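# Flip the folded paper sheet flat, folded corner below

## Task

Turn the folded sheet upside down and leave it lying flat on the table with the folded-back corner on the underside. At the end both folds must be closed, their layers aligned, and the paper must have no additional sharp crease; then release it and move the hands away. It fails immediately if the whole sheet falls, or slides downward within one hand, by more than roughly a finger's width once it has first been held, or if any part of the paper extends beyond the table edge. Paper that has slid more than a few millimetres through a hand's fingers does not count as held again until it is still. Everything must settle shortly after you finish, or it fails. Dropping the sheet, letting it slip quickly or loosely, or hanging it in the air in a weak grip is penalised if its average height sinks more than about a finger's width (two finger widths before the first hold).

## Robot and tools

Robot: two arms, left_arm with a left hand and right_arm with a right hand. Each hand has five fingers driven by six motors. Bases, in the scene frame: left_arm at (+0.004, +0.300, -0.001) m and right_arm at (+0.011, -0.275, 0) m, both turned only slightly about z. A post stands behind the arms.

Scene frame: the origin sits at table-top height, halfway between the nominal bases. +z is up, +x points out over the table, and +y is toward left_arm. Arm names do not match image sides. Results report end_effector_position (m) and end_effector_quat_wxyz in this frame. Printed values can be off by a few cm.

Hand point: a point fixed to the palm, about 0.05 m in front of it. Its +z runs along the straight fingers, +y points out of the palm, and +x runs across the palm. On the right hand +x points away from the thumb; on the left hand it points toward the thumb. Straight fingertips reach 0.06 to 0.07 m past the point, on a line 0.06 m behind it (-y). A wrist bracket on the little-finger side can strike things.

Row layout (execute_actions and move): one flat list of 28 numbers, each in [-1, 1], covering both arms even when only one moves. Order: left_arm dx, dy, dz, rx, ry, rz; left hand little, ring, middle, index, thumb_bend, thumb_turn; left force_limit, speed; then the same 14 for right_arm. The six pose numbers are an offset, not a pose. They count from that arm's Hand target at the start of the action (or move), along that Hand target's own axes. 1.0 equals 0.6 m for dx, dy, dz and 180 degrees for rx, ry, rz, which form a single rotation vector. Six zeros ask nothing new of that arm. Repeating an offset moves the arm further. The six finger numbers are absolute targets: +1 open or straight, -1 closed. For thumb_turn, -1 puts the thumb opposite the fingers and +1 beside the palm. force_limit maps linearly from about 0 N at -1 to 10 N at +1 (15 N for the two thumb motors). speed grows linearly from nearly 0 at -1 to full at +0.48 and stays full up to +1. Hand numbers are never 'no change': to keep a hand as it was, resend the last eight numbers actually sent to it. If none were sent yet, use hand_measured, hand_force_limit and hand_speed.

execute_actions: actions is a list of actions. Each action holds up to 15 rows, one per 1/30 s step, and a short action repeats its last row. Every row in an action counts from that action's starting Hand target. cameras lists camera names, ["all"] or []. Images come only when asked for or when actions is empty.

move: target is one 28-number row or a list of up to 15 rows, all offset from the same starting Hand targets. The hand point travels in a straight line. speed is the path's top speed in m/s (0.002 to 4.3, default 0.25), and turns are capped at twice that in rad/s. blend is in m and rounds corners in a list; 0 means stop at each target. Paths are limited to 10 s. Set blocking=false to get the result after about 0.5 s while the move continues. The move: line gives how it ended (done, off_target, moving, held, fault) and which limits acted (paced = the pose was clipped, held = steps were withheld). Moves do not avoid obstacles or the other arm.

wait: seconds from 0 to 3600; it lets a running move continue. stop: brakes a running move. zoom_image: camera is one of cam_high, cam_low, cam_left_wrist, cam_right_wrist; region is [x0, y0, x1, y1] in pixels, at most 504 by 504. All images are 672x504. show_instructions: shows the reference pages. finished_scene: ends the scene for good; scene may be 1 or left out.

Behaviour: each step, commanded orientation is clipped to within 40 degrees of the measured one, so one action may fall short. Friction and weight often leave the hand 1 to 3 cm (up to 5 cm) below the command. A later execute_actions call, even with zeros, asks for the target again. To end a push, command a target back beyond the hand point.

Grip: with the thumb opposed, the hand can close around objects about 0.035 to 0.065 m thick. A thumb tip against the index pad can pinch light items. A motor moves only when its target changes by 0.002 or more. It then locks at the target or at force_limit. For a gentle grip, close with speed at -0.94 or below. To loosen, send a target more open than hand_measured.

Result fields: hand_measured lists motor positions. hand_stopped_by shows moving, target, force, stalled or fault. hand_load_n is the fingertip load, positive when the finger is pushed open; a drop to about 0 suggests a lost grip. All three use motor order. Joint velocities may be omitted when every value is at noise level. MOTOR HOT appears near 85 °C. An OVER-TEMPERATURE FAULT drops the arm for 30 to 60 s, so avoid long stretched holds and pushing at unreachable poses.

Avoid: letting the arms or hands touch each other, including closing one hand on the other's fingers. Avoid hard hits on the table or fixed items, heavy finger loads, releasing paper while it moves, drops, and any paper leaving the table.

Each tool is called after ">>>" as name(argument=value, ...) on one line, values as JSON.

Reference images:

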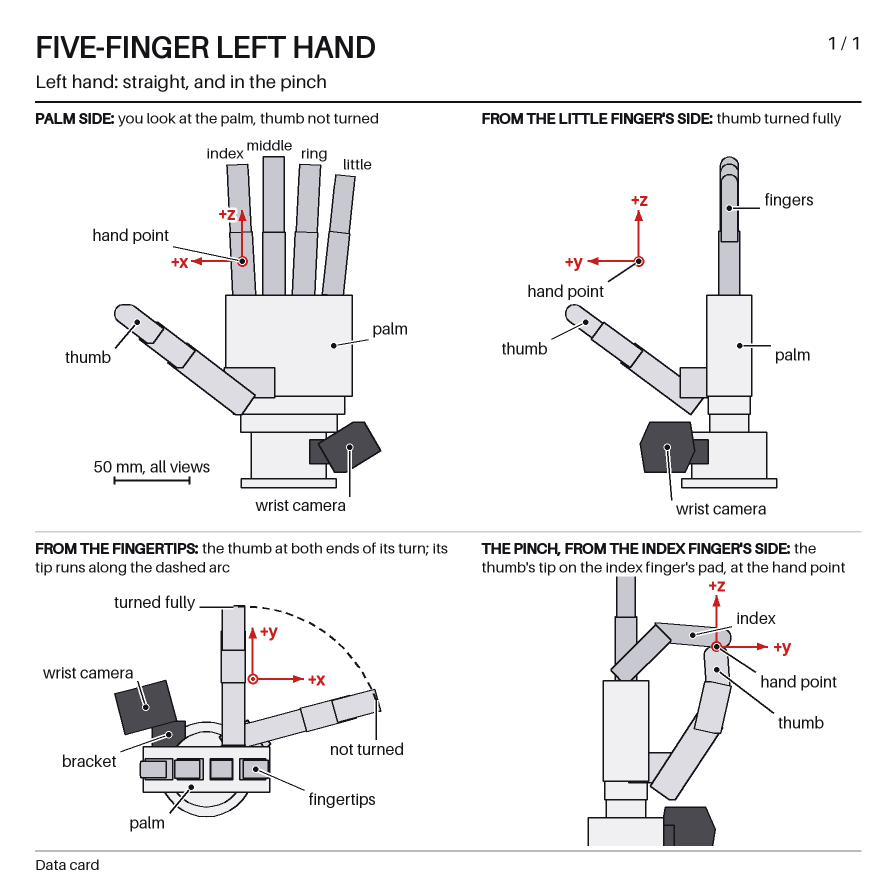

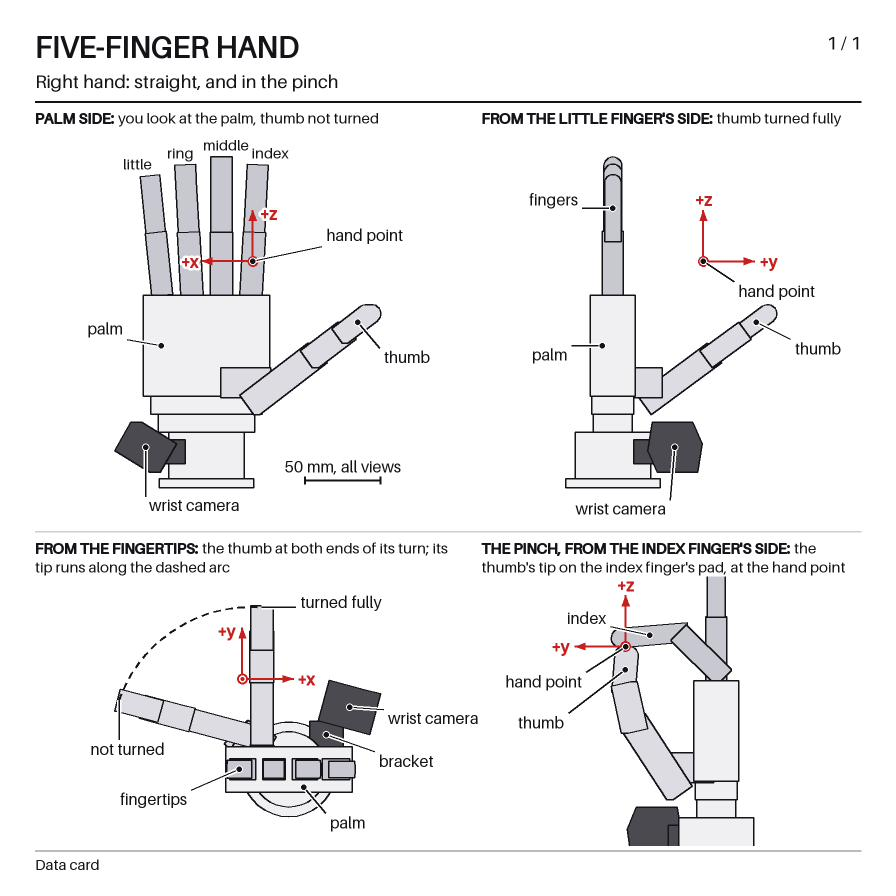

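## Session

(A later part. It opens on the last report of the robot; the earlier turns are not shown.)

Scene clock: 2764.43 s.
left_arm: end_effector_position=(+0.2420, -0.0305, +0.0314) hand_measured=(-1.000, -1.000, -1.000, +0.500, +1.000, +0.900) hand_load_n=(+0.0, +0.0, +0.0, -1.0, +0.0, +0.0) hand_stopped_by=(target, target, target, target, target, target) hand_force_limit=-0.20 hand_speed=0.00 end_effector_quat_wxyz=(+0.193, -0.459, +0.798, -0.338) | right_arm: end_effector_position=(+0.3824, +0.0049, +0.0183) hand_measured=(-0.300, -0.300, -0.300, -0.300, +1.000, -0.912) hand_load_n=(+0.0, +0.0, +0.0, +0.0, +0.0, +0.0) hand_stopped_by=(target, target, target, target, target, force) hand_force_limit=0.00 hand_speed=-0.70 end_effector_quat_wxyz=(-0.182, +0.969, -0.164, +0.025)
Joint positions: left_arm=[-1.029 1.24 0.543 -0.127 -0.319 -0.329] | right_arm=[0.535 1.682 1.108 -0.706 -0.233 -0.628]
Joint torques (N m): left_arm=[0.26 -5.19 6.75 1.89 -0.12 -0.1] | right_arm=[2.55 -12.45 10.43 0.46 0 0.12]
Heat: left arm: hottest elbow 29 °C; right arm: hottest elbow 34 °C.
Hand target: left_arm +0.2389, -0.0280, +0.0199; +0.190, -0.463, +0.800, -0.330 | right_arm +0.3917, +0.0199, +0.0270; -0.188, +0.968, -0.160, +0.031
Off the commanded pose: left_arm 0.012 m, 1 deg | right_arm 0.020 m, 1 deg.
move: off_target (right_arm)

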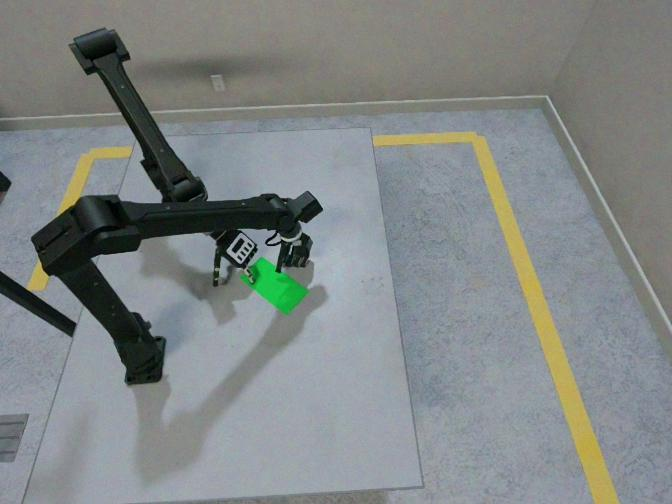

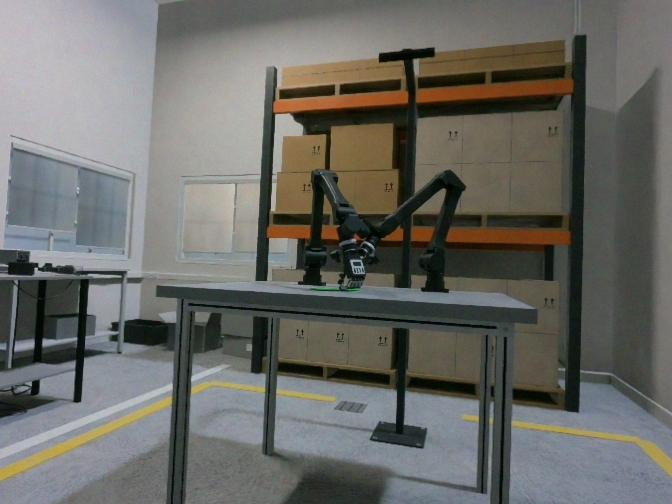

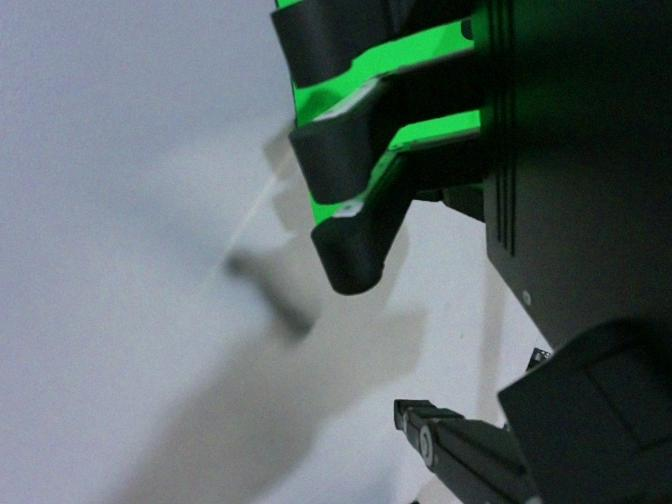

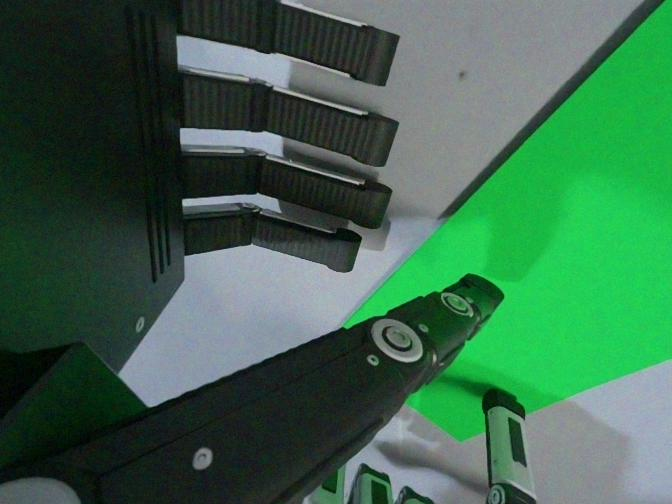

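>>> move(target=[0,0,0,0,0,0,-1,-1,-1,0.5,1.0,0.9,-0.2,0.0,-0.0163,-0.1188,-0.1677,0,0,0,-0.3,-0.3,-0.3,-0.3,1.0,-0.948,0.0,-0.7], speed=0.12, cameras=["cam_high", "cam_right_wrist", "cam_low", "cam_left_wrist"])

>>> zoom_image(camera="cam_low", region=[308, 270, 358, 298])

>>> zoom_image(camera="cam_high", region=[210, 225, 330, 325])

Scene clock: 2770.67 s.
left_arm: end_effector_position=(+0.2420, -0.0305, +0.0314) hand_measured=(-1.000, -1.000, -1.000, +0.500, +1.000, +0.900) hand_load_n=(+0.0, +0.0, +0.0, -1.0, +0.0, +0.0) hand_stopped_by=(target, target, target, target, target, target) hand_force_limit=-0.20 hand_speed=0.00 end_effector_quat_wxyz=(+0.193, -0.459, +0.798, -0.338) | right_arm: end_effector_position=(+0.3853, +0.0356, +0.1260) hand_measured=(-0.300, -0.300, -0.300, -0.300, +1.000, -0.912) hand_load_n=(+0.5, +0.0, +0.0, +0.0, +0.0, +0.0) hand_stopped_by=(target, target, target, target, target, force) hand_force_limit=0.00 hand_speed=-0.70 end_effector_quat_wxyz=(-0.174, +0.971, -0.166, +0.017)
Joint positions: left_arm=[-1.029 1.24 0.543 -0.127 -0.319 -0.329] | right_arm=[0.584 1.625 1.345 -1.013 -0.218 -0.579]
Joint torques (N m): left_arm=[0.26 -5.25 6.75 1.91 -0.12 -0.1] | right_arm=[2.43 -15.09 11.43 0.34 0.04 0.17]
Heat: left arm: hottest elbow 28 °C; right arm: hottest elbow 34 °C.
Hand target: left_arm +0.2389, -0.0280, +0.0199; +0.190, -0.463, +0.800, -0.330 | right_arm +0.3916, +0.0499, +0.1469; -0.188, +0.968, -0.161, +0.031
Off the commanded pose: left_arm 0.012 m, 1 deg | right_arm 0.026 m, 2 deg.
move: off_target (right_arm)

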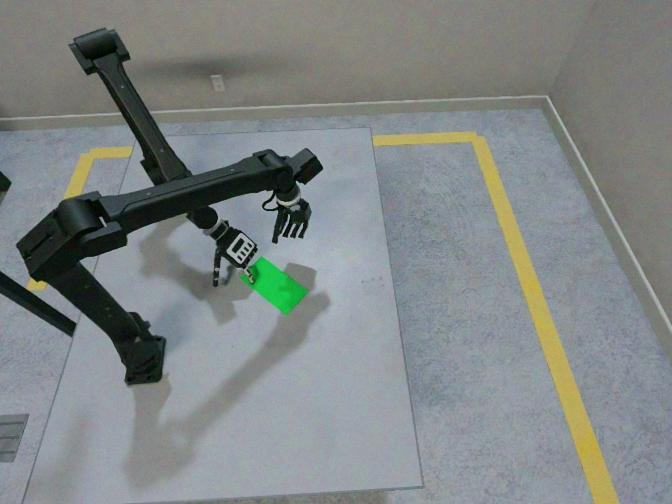

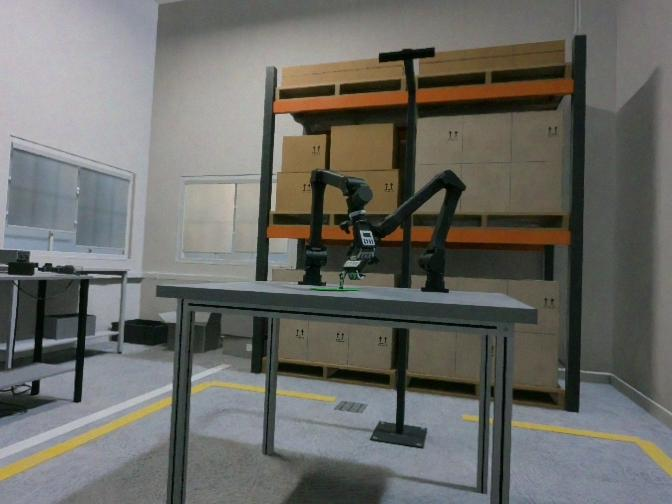

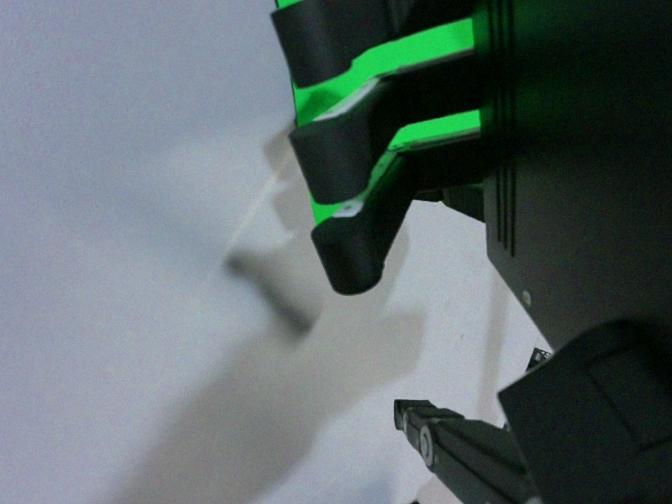

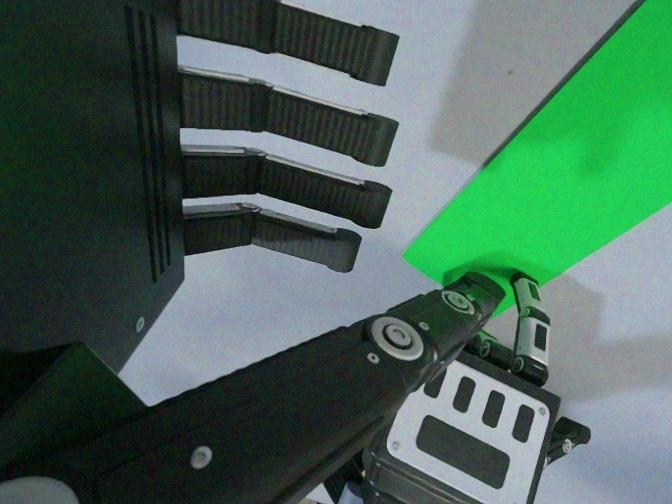

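Scaled by 10.080.

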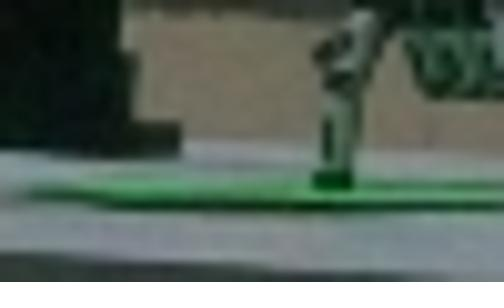

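Scaled by 4.200.

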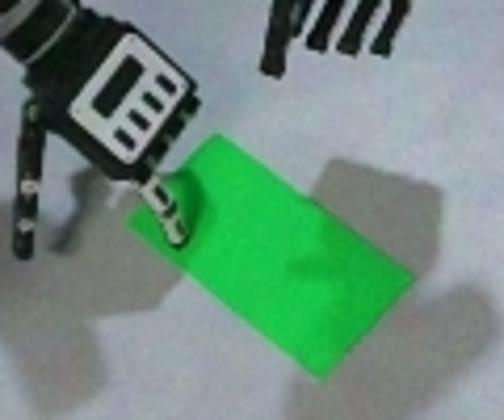

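>>> move(target=[0.0011,-0.0516,-0.0426,0,0,0,-1,-1,-1,0.5,1.0,0.9,-0.2,0.0,0,0,0,0,0,0,-0.3,-0.3,-0.3,-0.3,1.0,-0.948,0.0,-0.7], speed=0.04, cameras=["cam_high", "cam_right_wrist", "cam_low", "cam_left_wrist"])

>>> zoom_image(camera="cam_low", region=[308, 270, 358, 298])

>>> zoom_image(camera="cam_high", region=[210, 225, 330, 325])

Scene clock: 2781.93 s.
left_arm: end_effector_position=(+0.2294, -0.0126, +0.0344) hand_measured=(-1.000, -1.000, -1.000, +0.500, +1.000, +0.900) hand_load_n=(+0.0, +0.5, +0.0, +0.0, +0.0, -0.5) hand_stopped_by=(target, target, target, target, target, target) hand_force_limit=-0.20 hand_speed=0.00 end_effector_quat_wxyz=(+0.190, -0.460, +0.812, -0.306) | right_arm: end_effector_position=(+0.3853, +0.0356, +0.1260) hand_measured=(-0.300, -0.300, -0.300, -0.300, +1.000, -0.912) hand_load_n=(+0.0, +0.5, +0.0, +0.0, +0.0, +0.0) hand_stopped_by=(target, target, target, target, target, force) hand_force_limit=0.00 hand_speed=-0.70 end_effector_quat_wxyz=(-0.174, +0.971, -0.166, +0.017)
Joint positions: left_arm=[-1.029 1.193 0.55 -0.251 -0.317 -0.329] | right_arm=[0.584 1.625 1.345 -1.013 -0.218 -0.579]
Joint torques (N m): left_arm=[0.62 -7.71 12.22 0.94 -0.12 -0.06] | right_arm=[2.2 -14.39 11.43 0.34 0.04 0.13]
Heat: left arm: hottest elbow 28 °C; right arm: hottest elbow 35 °C.
Hand target: left_arm +0.2420, -0.0303, +0.0597; +0.191, -0.463, +0.800, -0.330 | right_arm +0.3916, +0.0498, +0.1469; -0.188, +0.968, -0.160, +0.031
Off the commanded pose: left_arm 0.034 m, 3 deg | right_arm 0.026 m, 2 deg.
move: off_target (left_arm)

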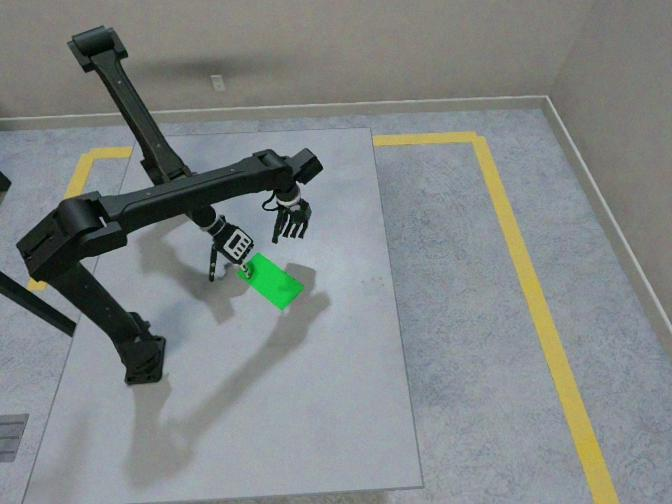

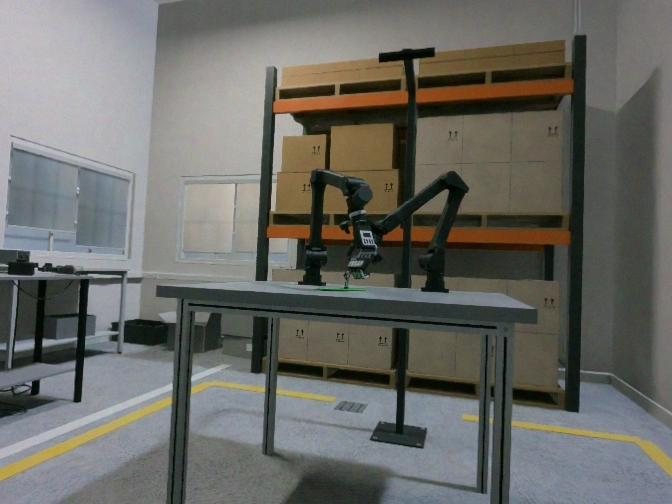

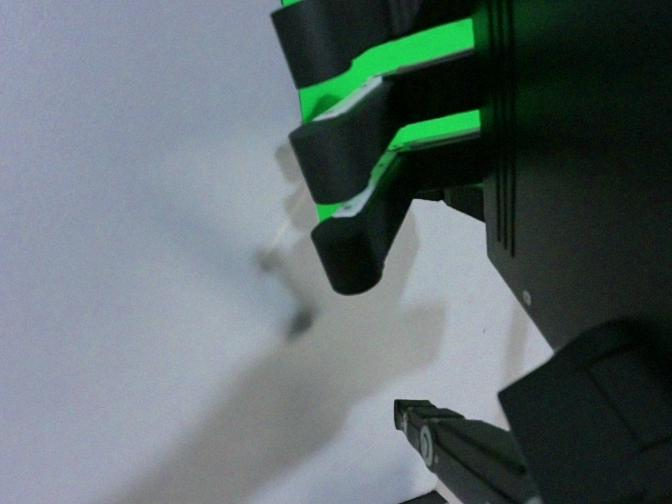

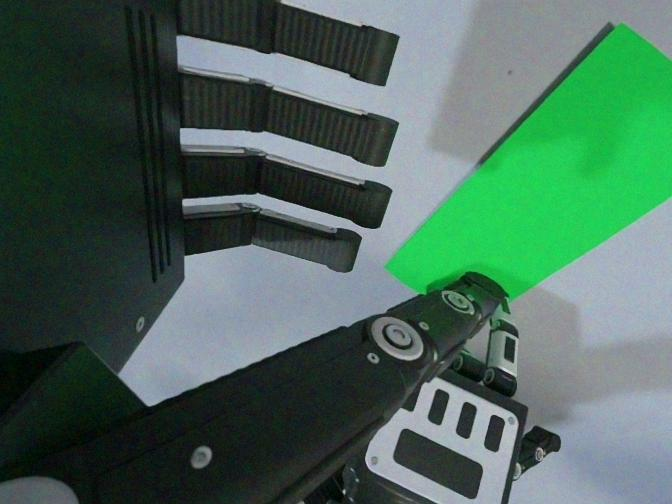

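Scaled by 10.080.

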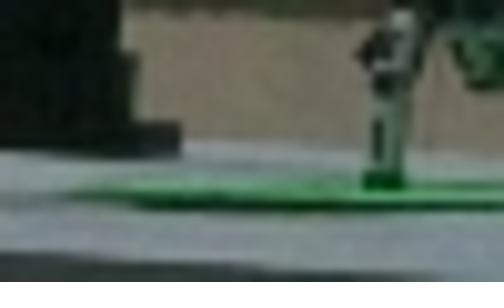

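Scaled by 4.200.

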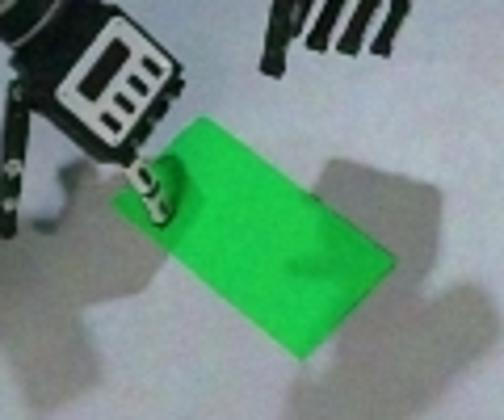

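>>> move(target=[0,-0.0588,-0.0589,0,0,0,-1,-1,-1,0.5,1.0,0.9,-0.2,0.0,0,0,0,0,0,0,-0.3,-0.3,-0.3,-0.3,1.0,-0.948,0.0,-0.7], speed=0.06, cameras=["cam_high", "cam_right_wrist", "cam_low", "cam_left_wrist"])

>>> zoom_image(camera="cam_low", region=[308, 270, 358, 298])

>>> zoom_image(camera="cam_right_wrist", region=[370, 0, 670, 320])

Scene clock: 2788.83 s.
left_arm: end_effector_position=(+0.2309, -0.0149, +0.0829) hand_measured=(-1.000, -1.000, -1.000, +0.500, +1.000, +0.900) hand_load_n=(+0.0, +0.0, +0.0, +0.0, +0.0, -0.5) hand_stopped_by=(target, target, target, target, target, target) hand_force_limit=-0.20 hand_speed=0.00 end_effector_quat_wxyz=(+0.190, -0.459, +0.812, -0.306) | right_arm: end_effector_position=(+0.3853, +0.0356, +0.1260) hand_measured=(-0.300, -0.300, -0.300, -0.300, +1.000, -0.912) hand_load_n=(+0.0, +0.0, +0.0, +0.0, +0.0, +0.0) hand_stopped_by=(target, target, target, target, target, force) hand_force_limit=0.00 hand_speed=-0.70 end_effector_quat_wxyz=(-0.174, +0.971, -0.166, +0.017)
Joint positions: left_arm=[-1.029 1.105 0.636 -0.424 -0.317 -0.329] | right_arm=[0.584 1.625 1.345 -1.013 -0.218 -0.579]
Joint torques (N m): left_arm=[0.67 -7.06 13.26 0.98 -0.13 -0.05] | right_arm=[2.26 -14.39 11.43 0.46 0.08 0.16]
Heat: left arm: hottest elbow 29 °C; right arm: hottest elbow 35 °C.
Hand target: left_arm +0.2422, -0.0305, +0.1097; +0.191, -0.463, +0.800, -0.330 | right_arm +0.3916, +0.0498, +0.1469; -0.188, +0.968, -0.160, +0.031
Off the commanded pose: left_arm 0.033 m, 3 deg | right_arm 0.026 m, 2 deg.
move: off_target (left_arm)

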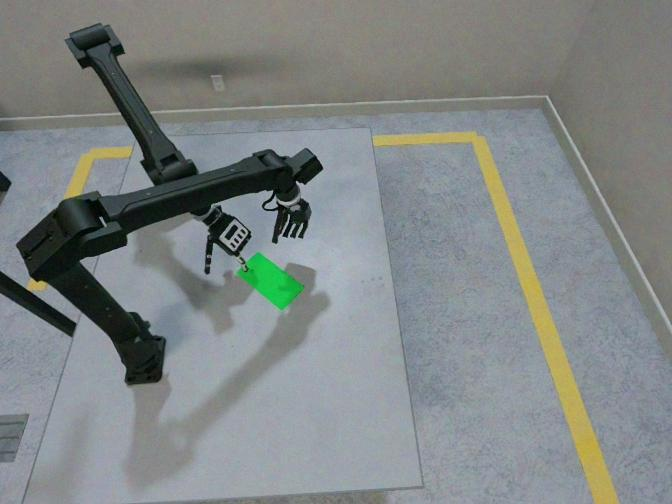

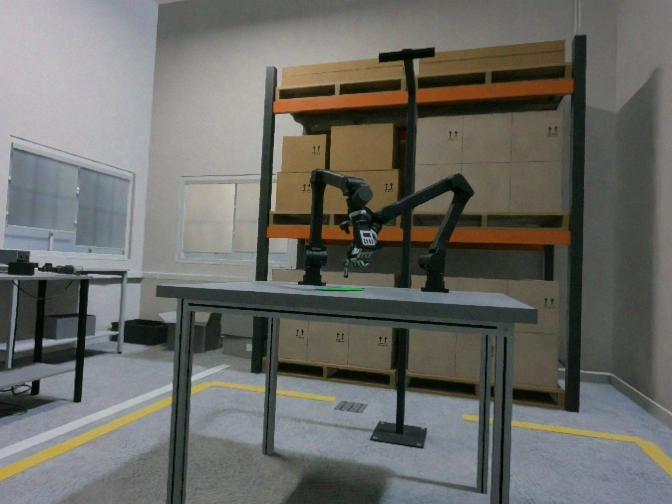

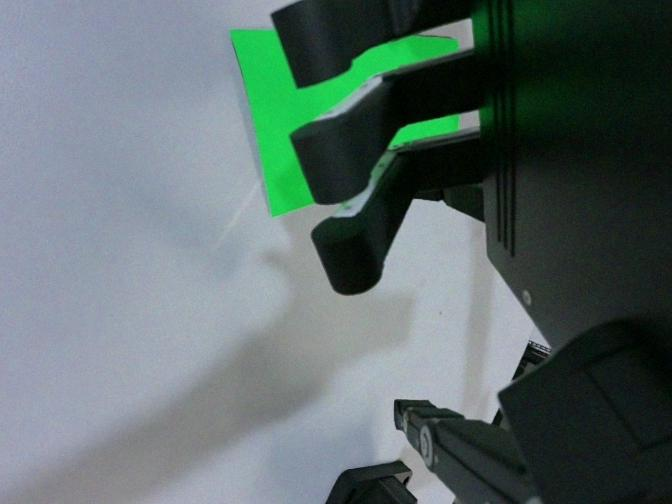

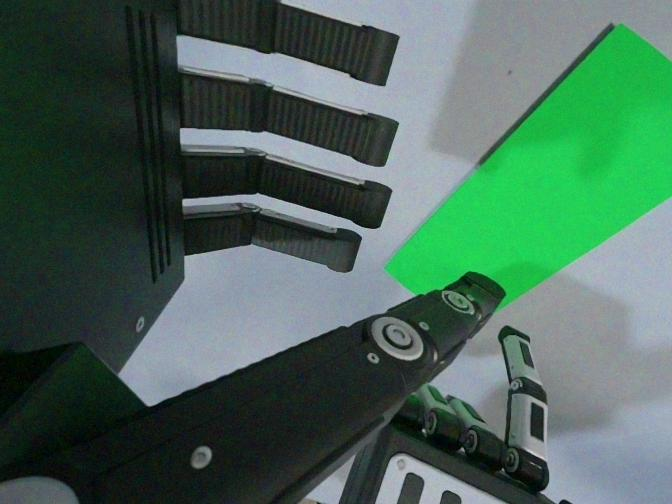

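Scaled by 10.080.

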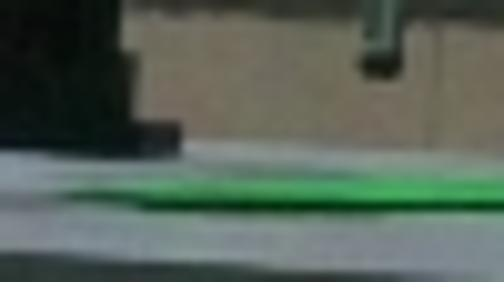

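Scaled by 1.575.

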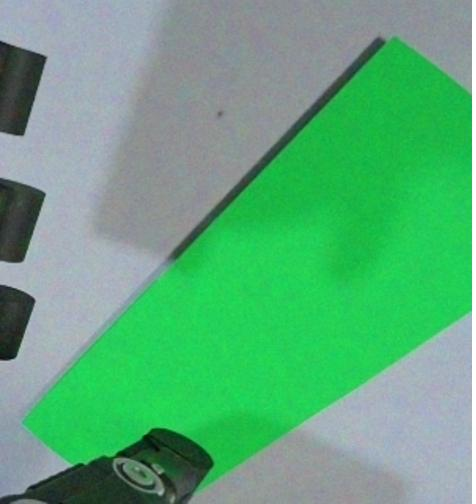

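>>> move(target=[[-0.2252,0.078,-0.1249,0.139,0,0,-1,-1,-1,0.5,1.0,0.9,-0.2,0.0,0,0,0,0,0,0,-0.3,-0.3,-0.3,-0.3,1.0,-0.948,0.0,-0.7],[-0.2252,0.1662,-0.0365,0.139,0,0,0.9,0.9,0.9,0.9,1.0,0.9,-0.2,0.0,0,0,0,0,0,0,-0.3,-0.3,-0.3,-0.3,1.0,-0.948,0.0,-0.7]], speed=0.15, blend=[0.02, 0], cameras=["all"])

>>> zoom_image(camera="cam_left_wrist", region=[330, 90, 500, 310])

Scene clock: 2804.00 s.
left_arm: end_effector_position=(+0.2300, +0.1297, +0.0511) hand_measured=(+0.900, +0.900, +0.900, +0.900, +1.000, +0.900) hand_load_n=(+0.0, +0.0, +0.0, +0.0, +0.0, -0.5) hand_stopped_by=(target, target, target, target, target, target) hand_force_limit=-0.20 hand_speed=0.00 end_effector_quat_wxyz=(+0.278, -0.416, +0.712, -0.492) | right_arm: end_effector_position=(+0.3853, +0.0356, +0.1260) hand_measured=(-0.300, -0.300, -0.300, -0.300, +1.000, -0.912) hand_load_n=(+0.0, +0.0, +0.0, +0.0, -0.5, +0.0) hand_stopped_by=(target, target, target, target, target, force) hand_force_limit=0.00 hand_speed=-0.70 end_effector_quat_wxyz=(-0.174, +0.971, -0.166, +0.017)
Joint positions: left_arm=[-0.586 0.356 0.033 -0.046 -0.011 -0.018] | right_arm=[0.584 1.625 1.345 -1.013 -0.218 -0.579]
Joint torques (N m): left_arm=[0.97 2.26 10.03 2.7 0.07 0.15] | right_arm=[2.37 -14.74 11.34 0.36 0.02 0.13]
Heat: left arm: hottest elbow 30 °C; right arm: hottest elbow 35 °C.
Hand target: left_arm +0.2349, +0.1297, +0.0549; +0.286, -0.410, +0.710, -0.495 | right_arm +0.3916, +0.0498, +0.1469; -0.188, +0.968, -0.160, +0.031
Off the commanded pose: left_arm 0.006 m, 1 deg | right_arm 0.026 m, 2 deg.
move: done

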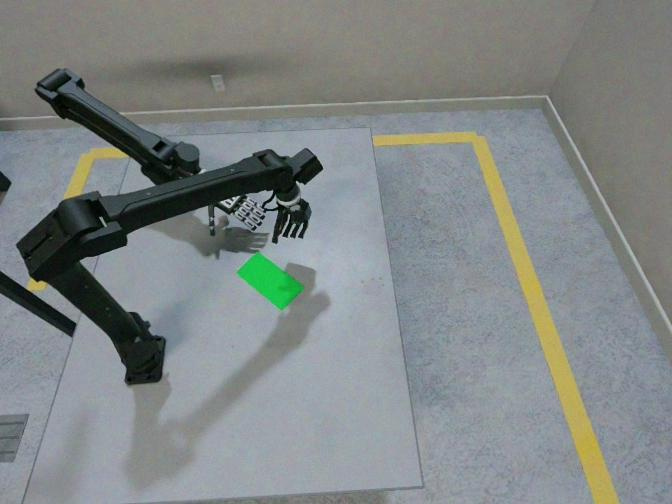

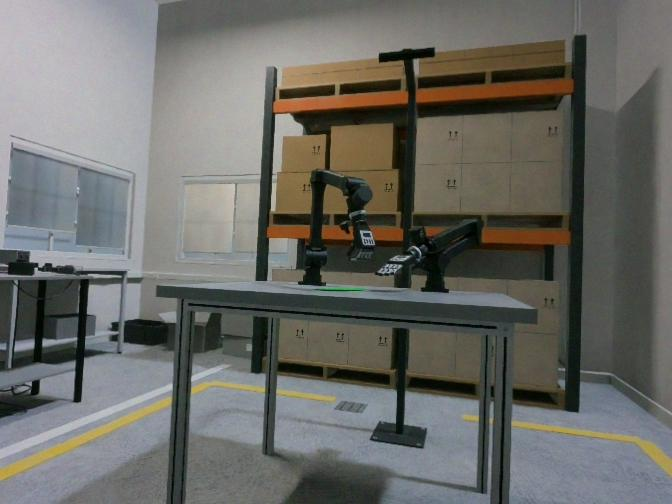

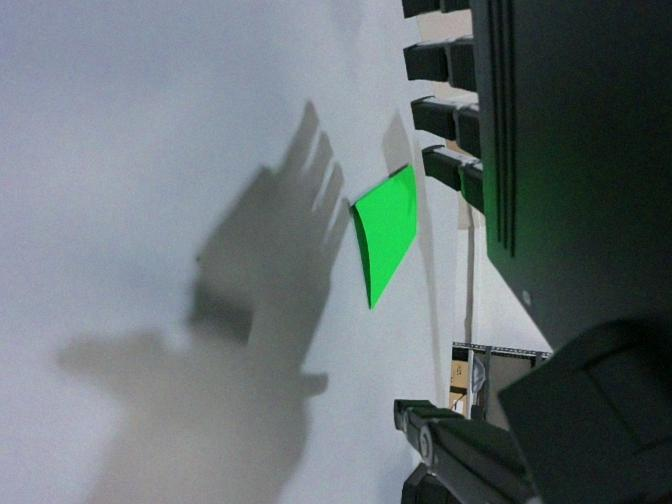

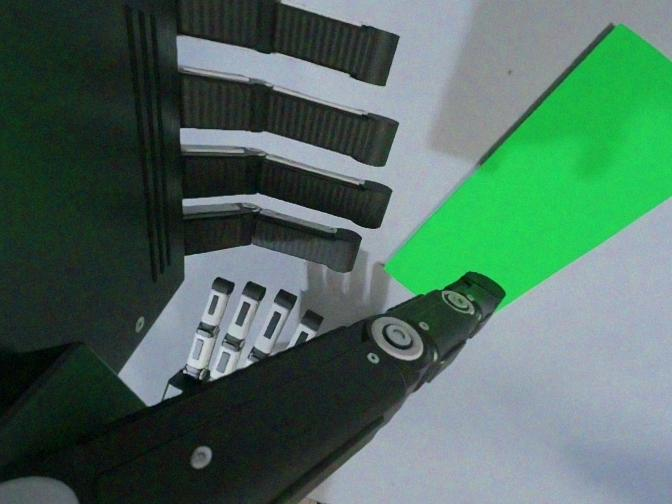

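Scaled by 2.291.

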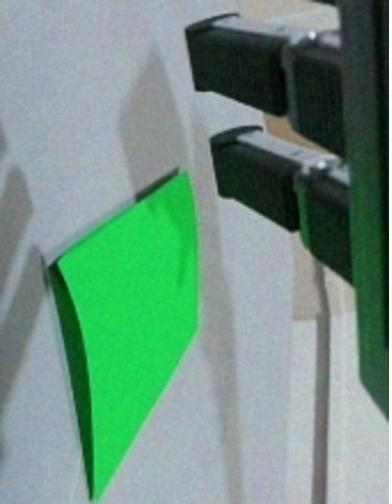

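>>> zoom_image(camera="cam_left_wrist", region=[340, 190, 420, 320])

>>> zoom_image(camera="cam_left_wrist", region=[340, 150, 430, 230])

Scaled by 3.877.

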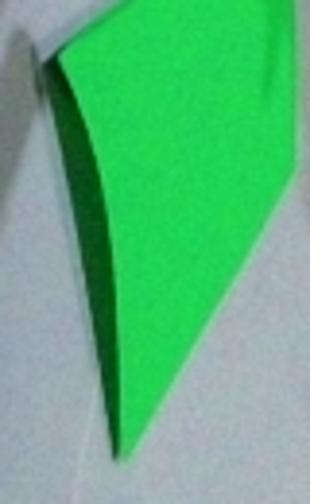

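Scaled by 5.600.

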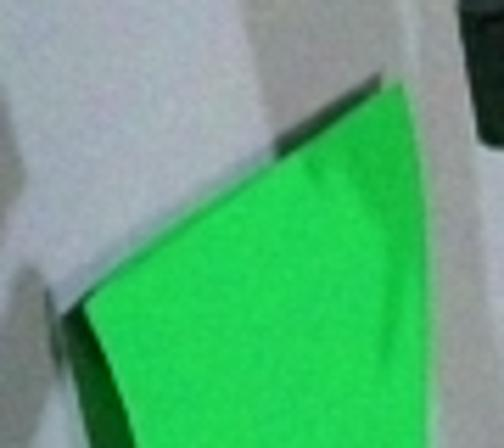

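>>> zoom_image(camera="cam_high", region=[230, 245, 310, 315])

>>> zoom_image(camera="cam_low", region=[310, 280, 380, 298])

>>> zoom_image(camera="cam_right_wrist", region=[470, 0, 672, 200])

Scaled by 6.300.

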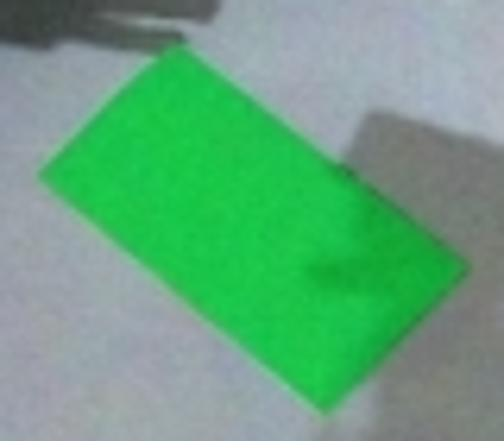

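Scaled by 7.200.

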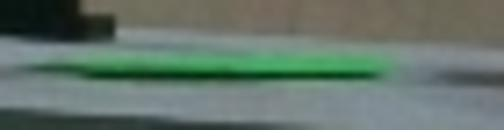

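Scaled by 2.495.

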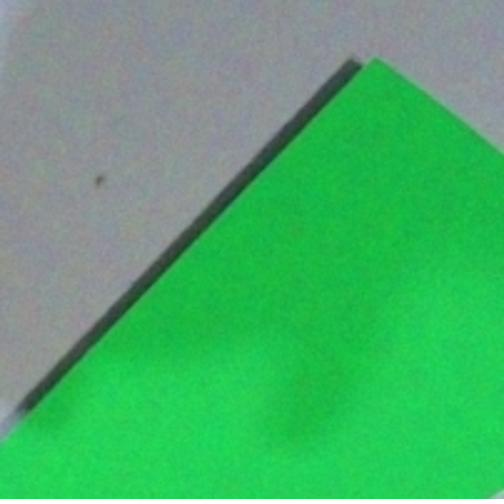

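>>> move(target=[0,-0.1567,-0.057,0,0,0,0.9,0.9,0.9,0.9,1.0,0.9,-0.2,0.0,0,-0.075,-0.185,0,0,0,-0.3,-0.3,-0.3,-0.3,1.0,-0.948,0.0,-0.7], speed=0.15, cameras=["all"])

>>> zoom_image(camera="cam_high", region=[230, 245, 310, 315])

>>> zoom_image(camera="cam_left_wrist", region=[300, 100, 480, 360])

>>> zoom_image(camera="cam_right_wrist", region=[372, 50, 672, 350])

Scene clock: 2844.57 s.
left_arm: end_effector_position=(+0.2284, +0.1312, +0.1208) hand_measured=(+0.900, +0.900, +0.900, +0.900, +1.000, +0.900) hand_load_n=(+0.0, +0.0, +0.0, +0.0, +0.0, +0.0) hand_stopped_by=(target, target, target, target, target, target) hand_force_limit=-0.20 hand_speed=0.00 end_effector_quat_wxyz=(+0.272, -0.422, +0.721, -0.478) | right_arm: end_effector_position=(+0.3896, +0.0385, +0.2484) hand_measured=(-0.300, -0.300, -0.300, -0.300, +1.000, -0.912) hand_load_n=(+0.0, +0.0, +0.0, +0.0, +0.0, +0.0) hand_stopped_by=(target, target, target, target, target, force) hand_force_limit=0.00 hand_speed=-0.70 end_effector_quat_wxyz=(-0.176, +0.970, -0.166, +0.020)
Joint positions: left_arm=[-0.586 0.267 0.233 -0.371 -0.013 -0.018] | right_arm=[0.584 1.595 1.633 -1.324 -0.217 -0.579]
Joint torques (N m): left_arm=[0.73 0.97 15.3 1.48 0.07 0.14] | right_arm=[2.37 -13.74 11.93 0.47 0.08 0.17]
Heat: left arm: hottest elbow 30 °C; right arm: hottest elbow 36 °C.
Hand target: left_arm +0.2352, +0.1295, +0.1550; +0.286, -0.410, +0.710, -0.496 | right_arm +0.3916, +0.0499, +0.2667; -0.188, +0.968, -0.160, +0.031
Off the commanded pose: left_arm 0.035 m, 3 deg | right_arm 0.022 m, 2 deg.
move: off_target (left_arm, right_arm)

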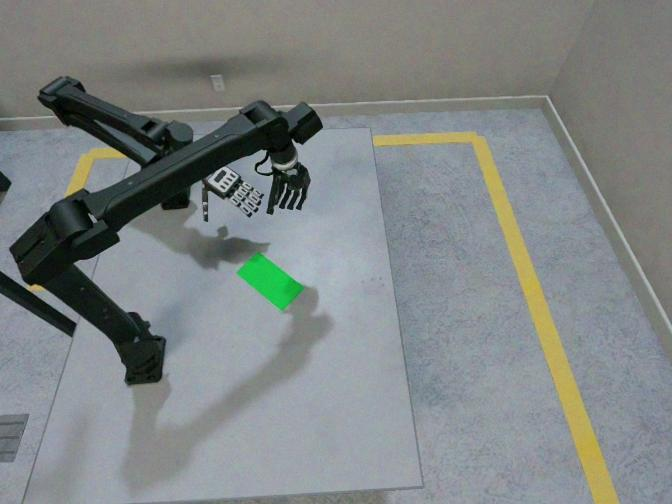

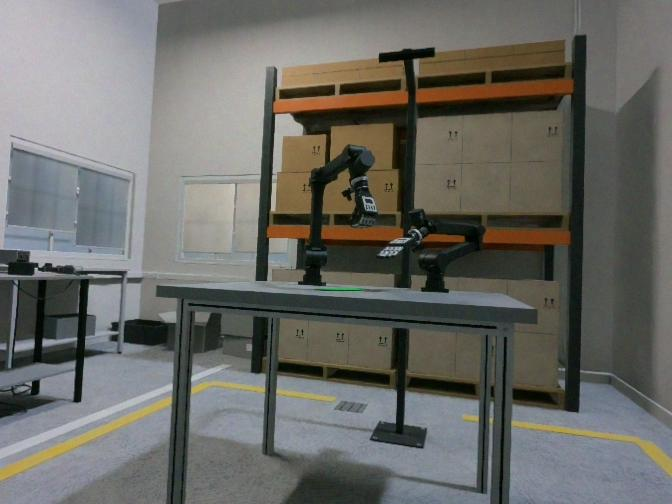

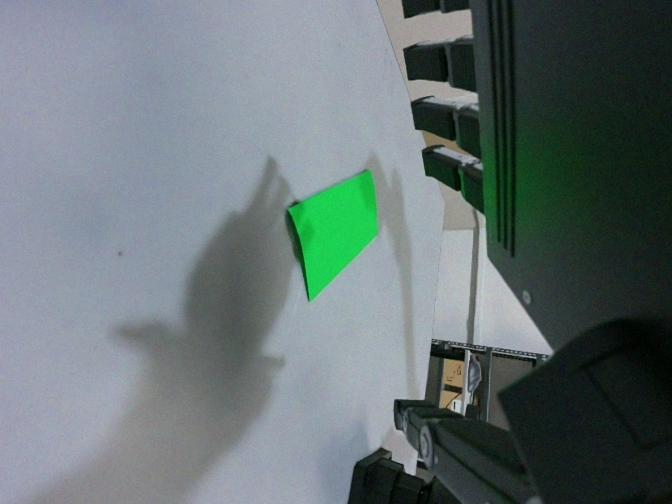

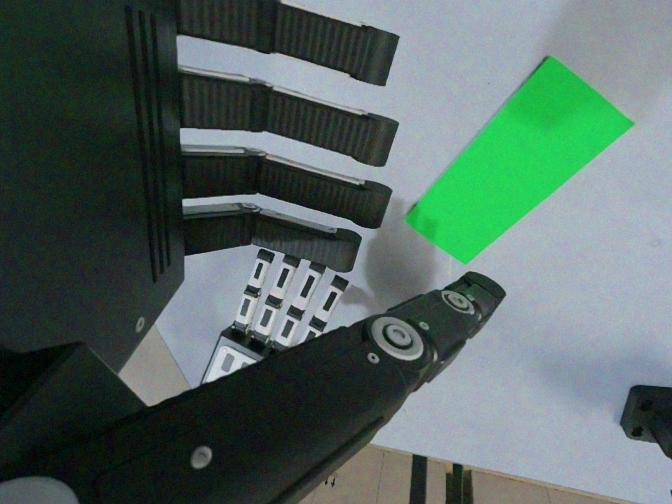

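Scaled by 6.300.

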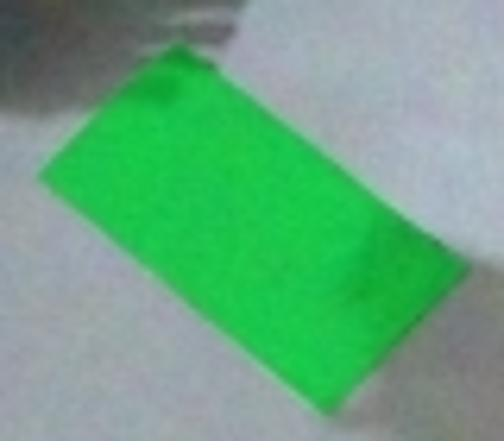

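Scaled by 1.938.

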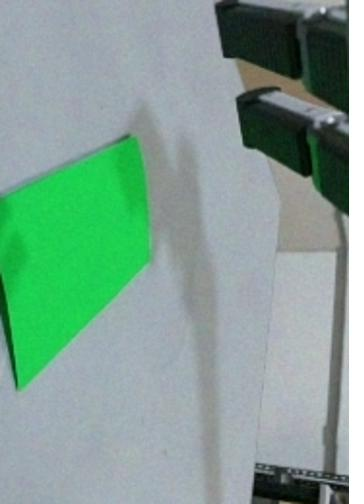

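Scaled by 1.680.

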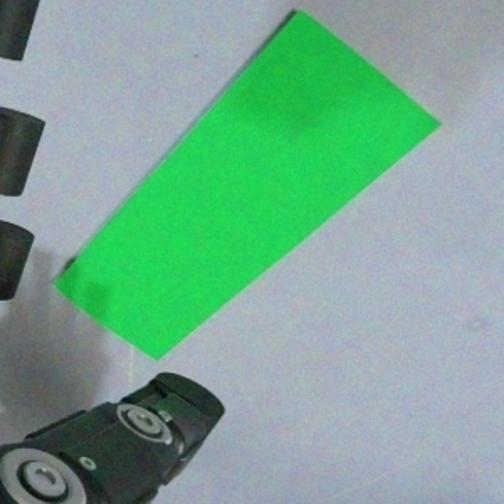

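>>> zoom_image(camera="cam_left_wrist", region=[280, 190, 350, 310])

>>> zoom_image(camera="cam_right_wrist", region=[390, 40, 520, 150])

>>> zoom_image(camera="cam_right_wrist", region=[520, 40, 650, 150])

Scaled by 4.200.

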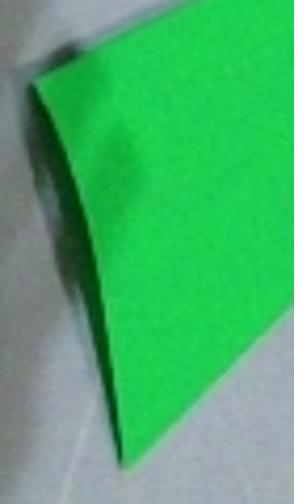

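Scaled by 3.877.

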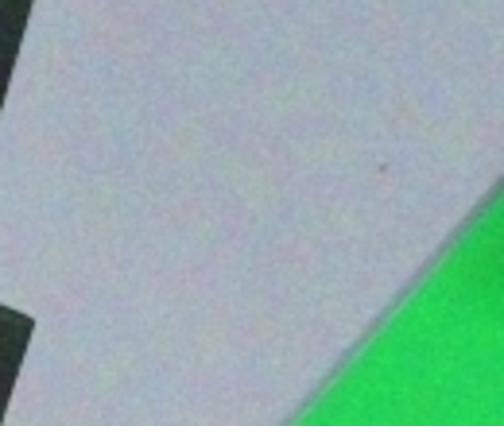

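Scaled by 3.877.

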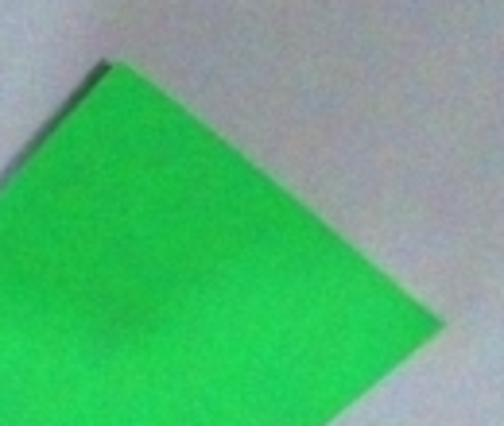

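>>> finished_scene(scene=1)

The scene is finished: the task was done.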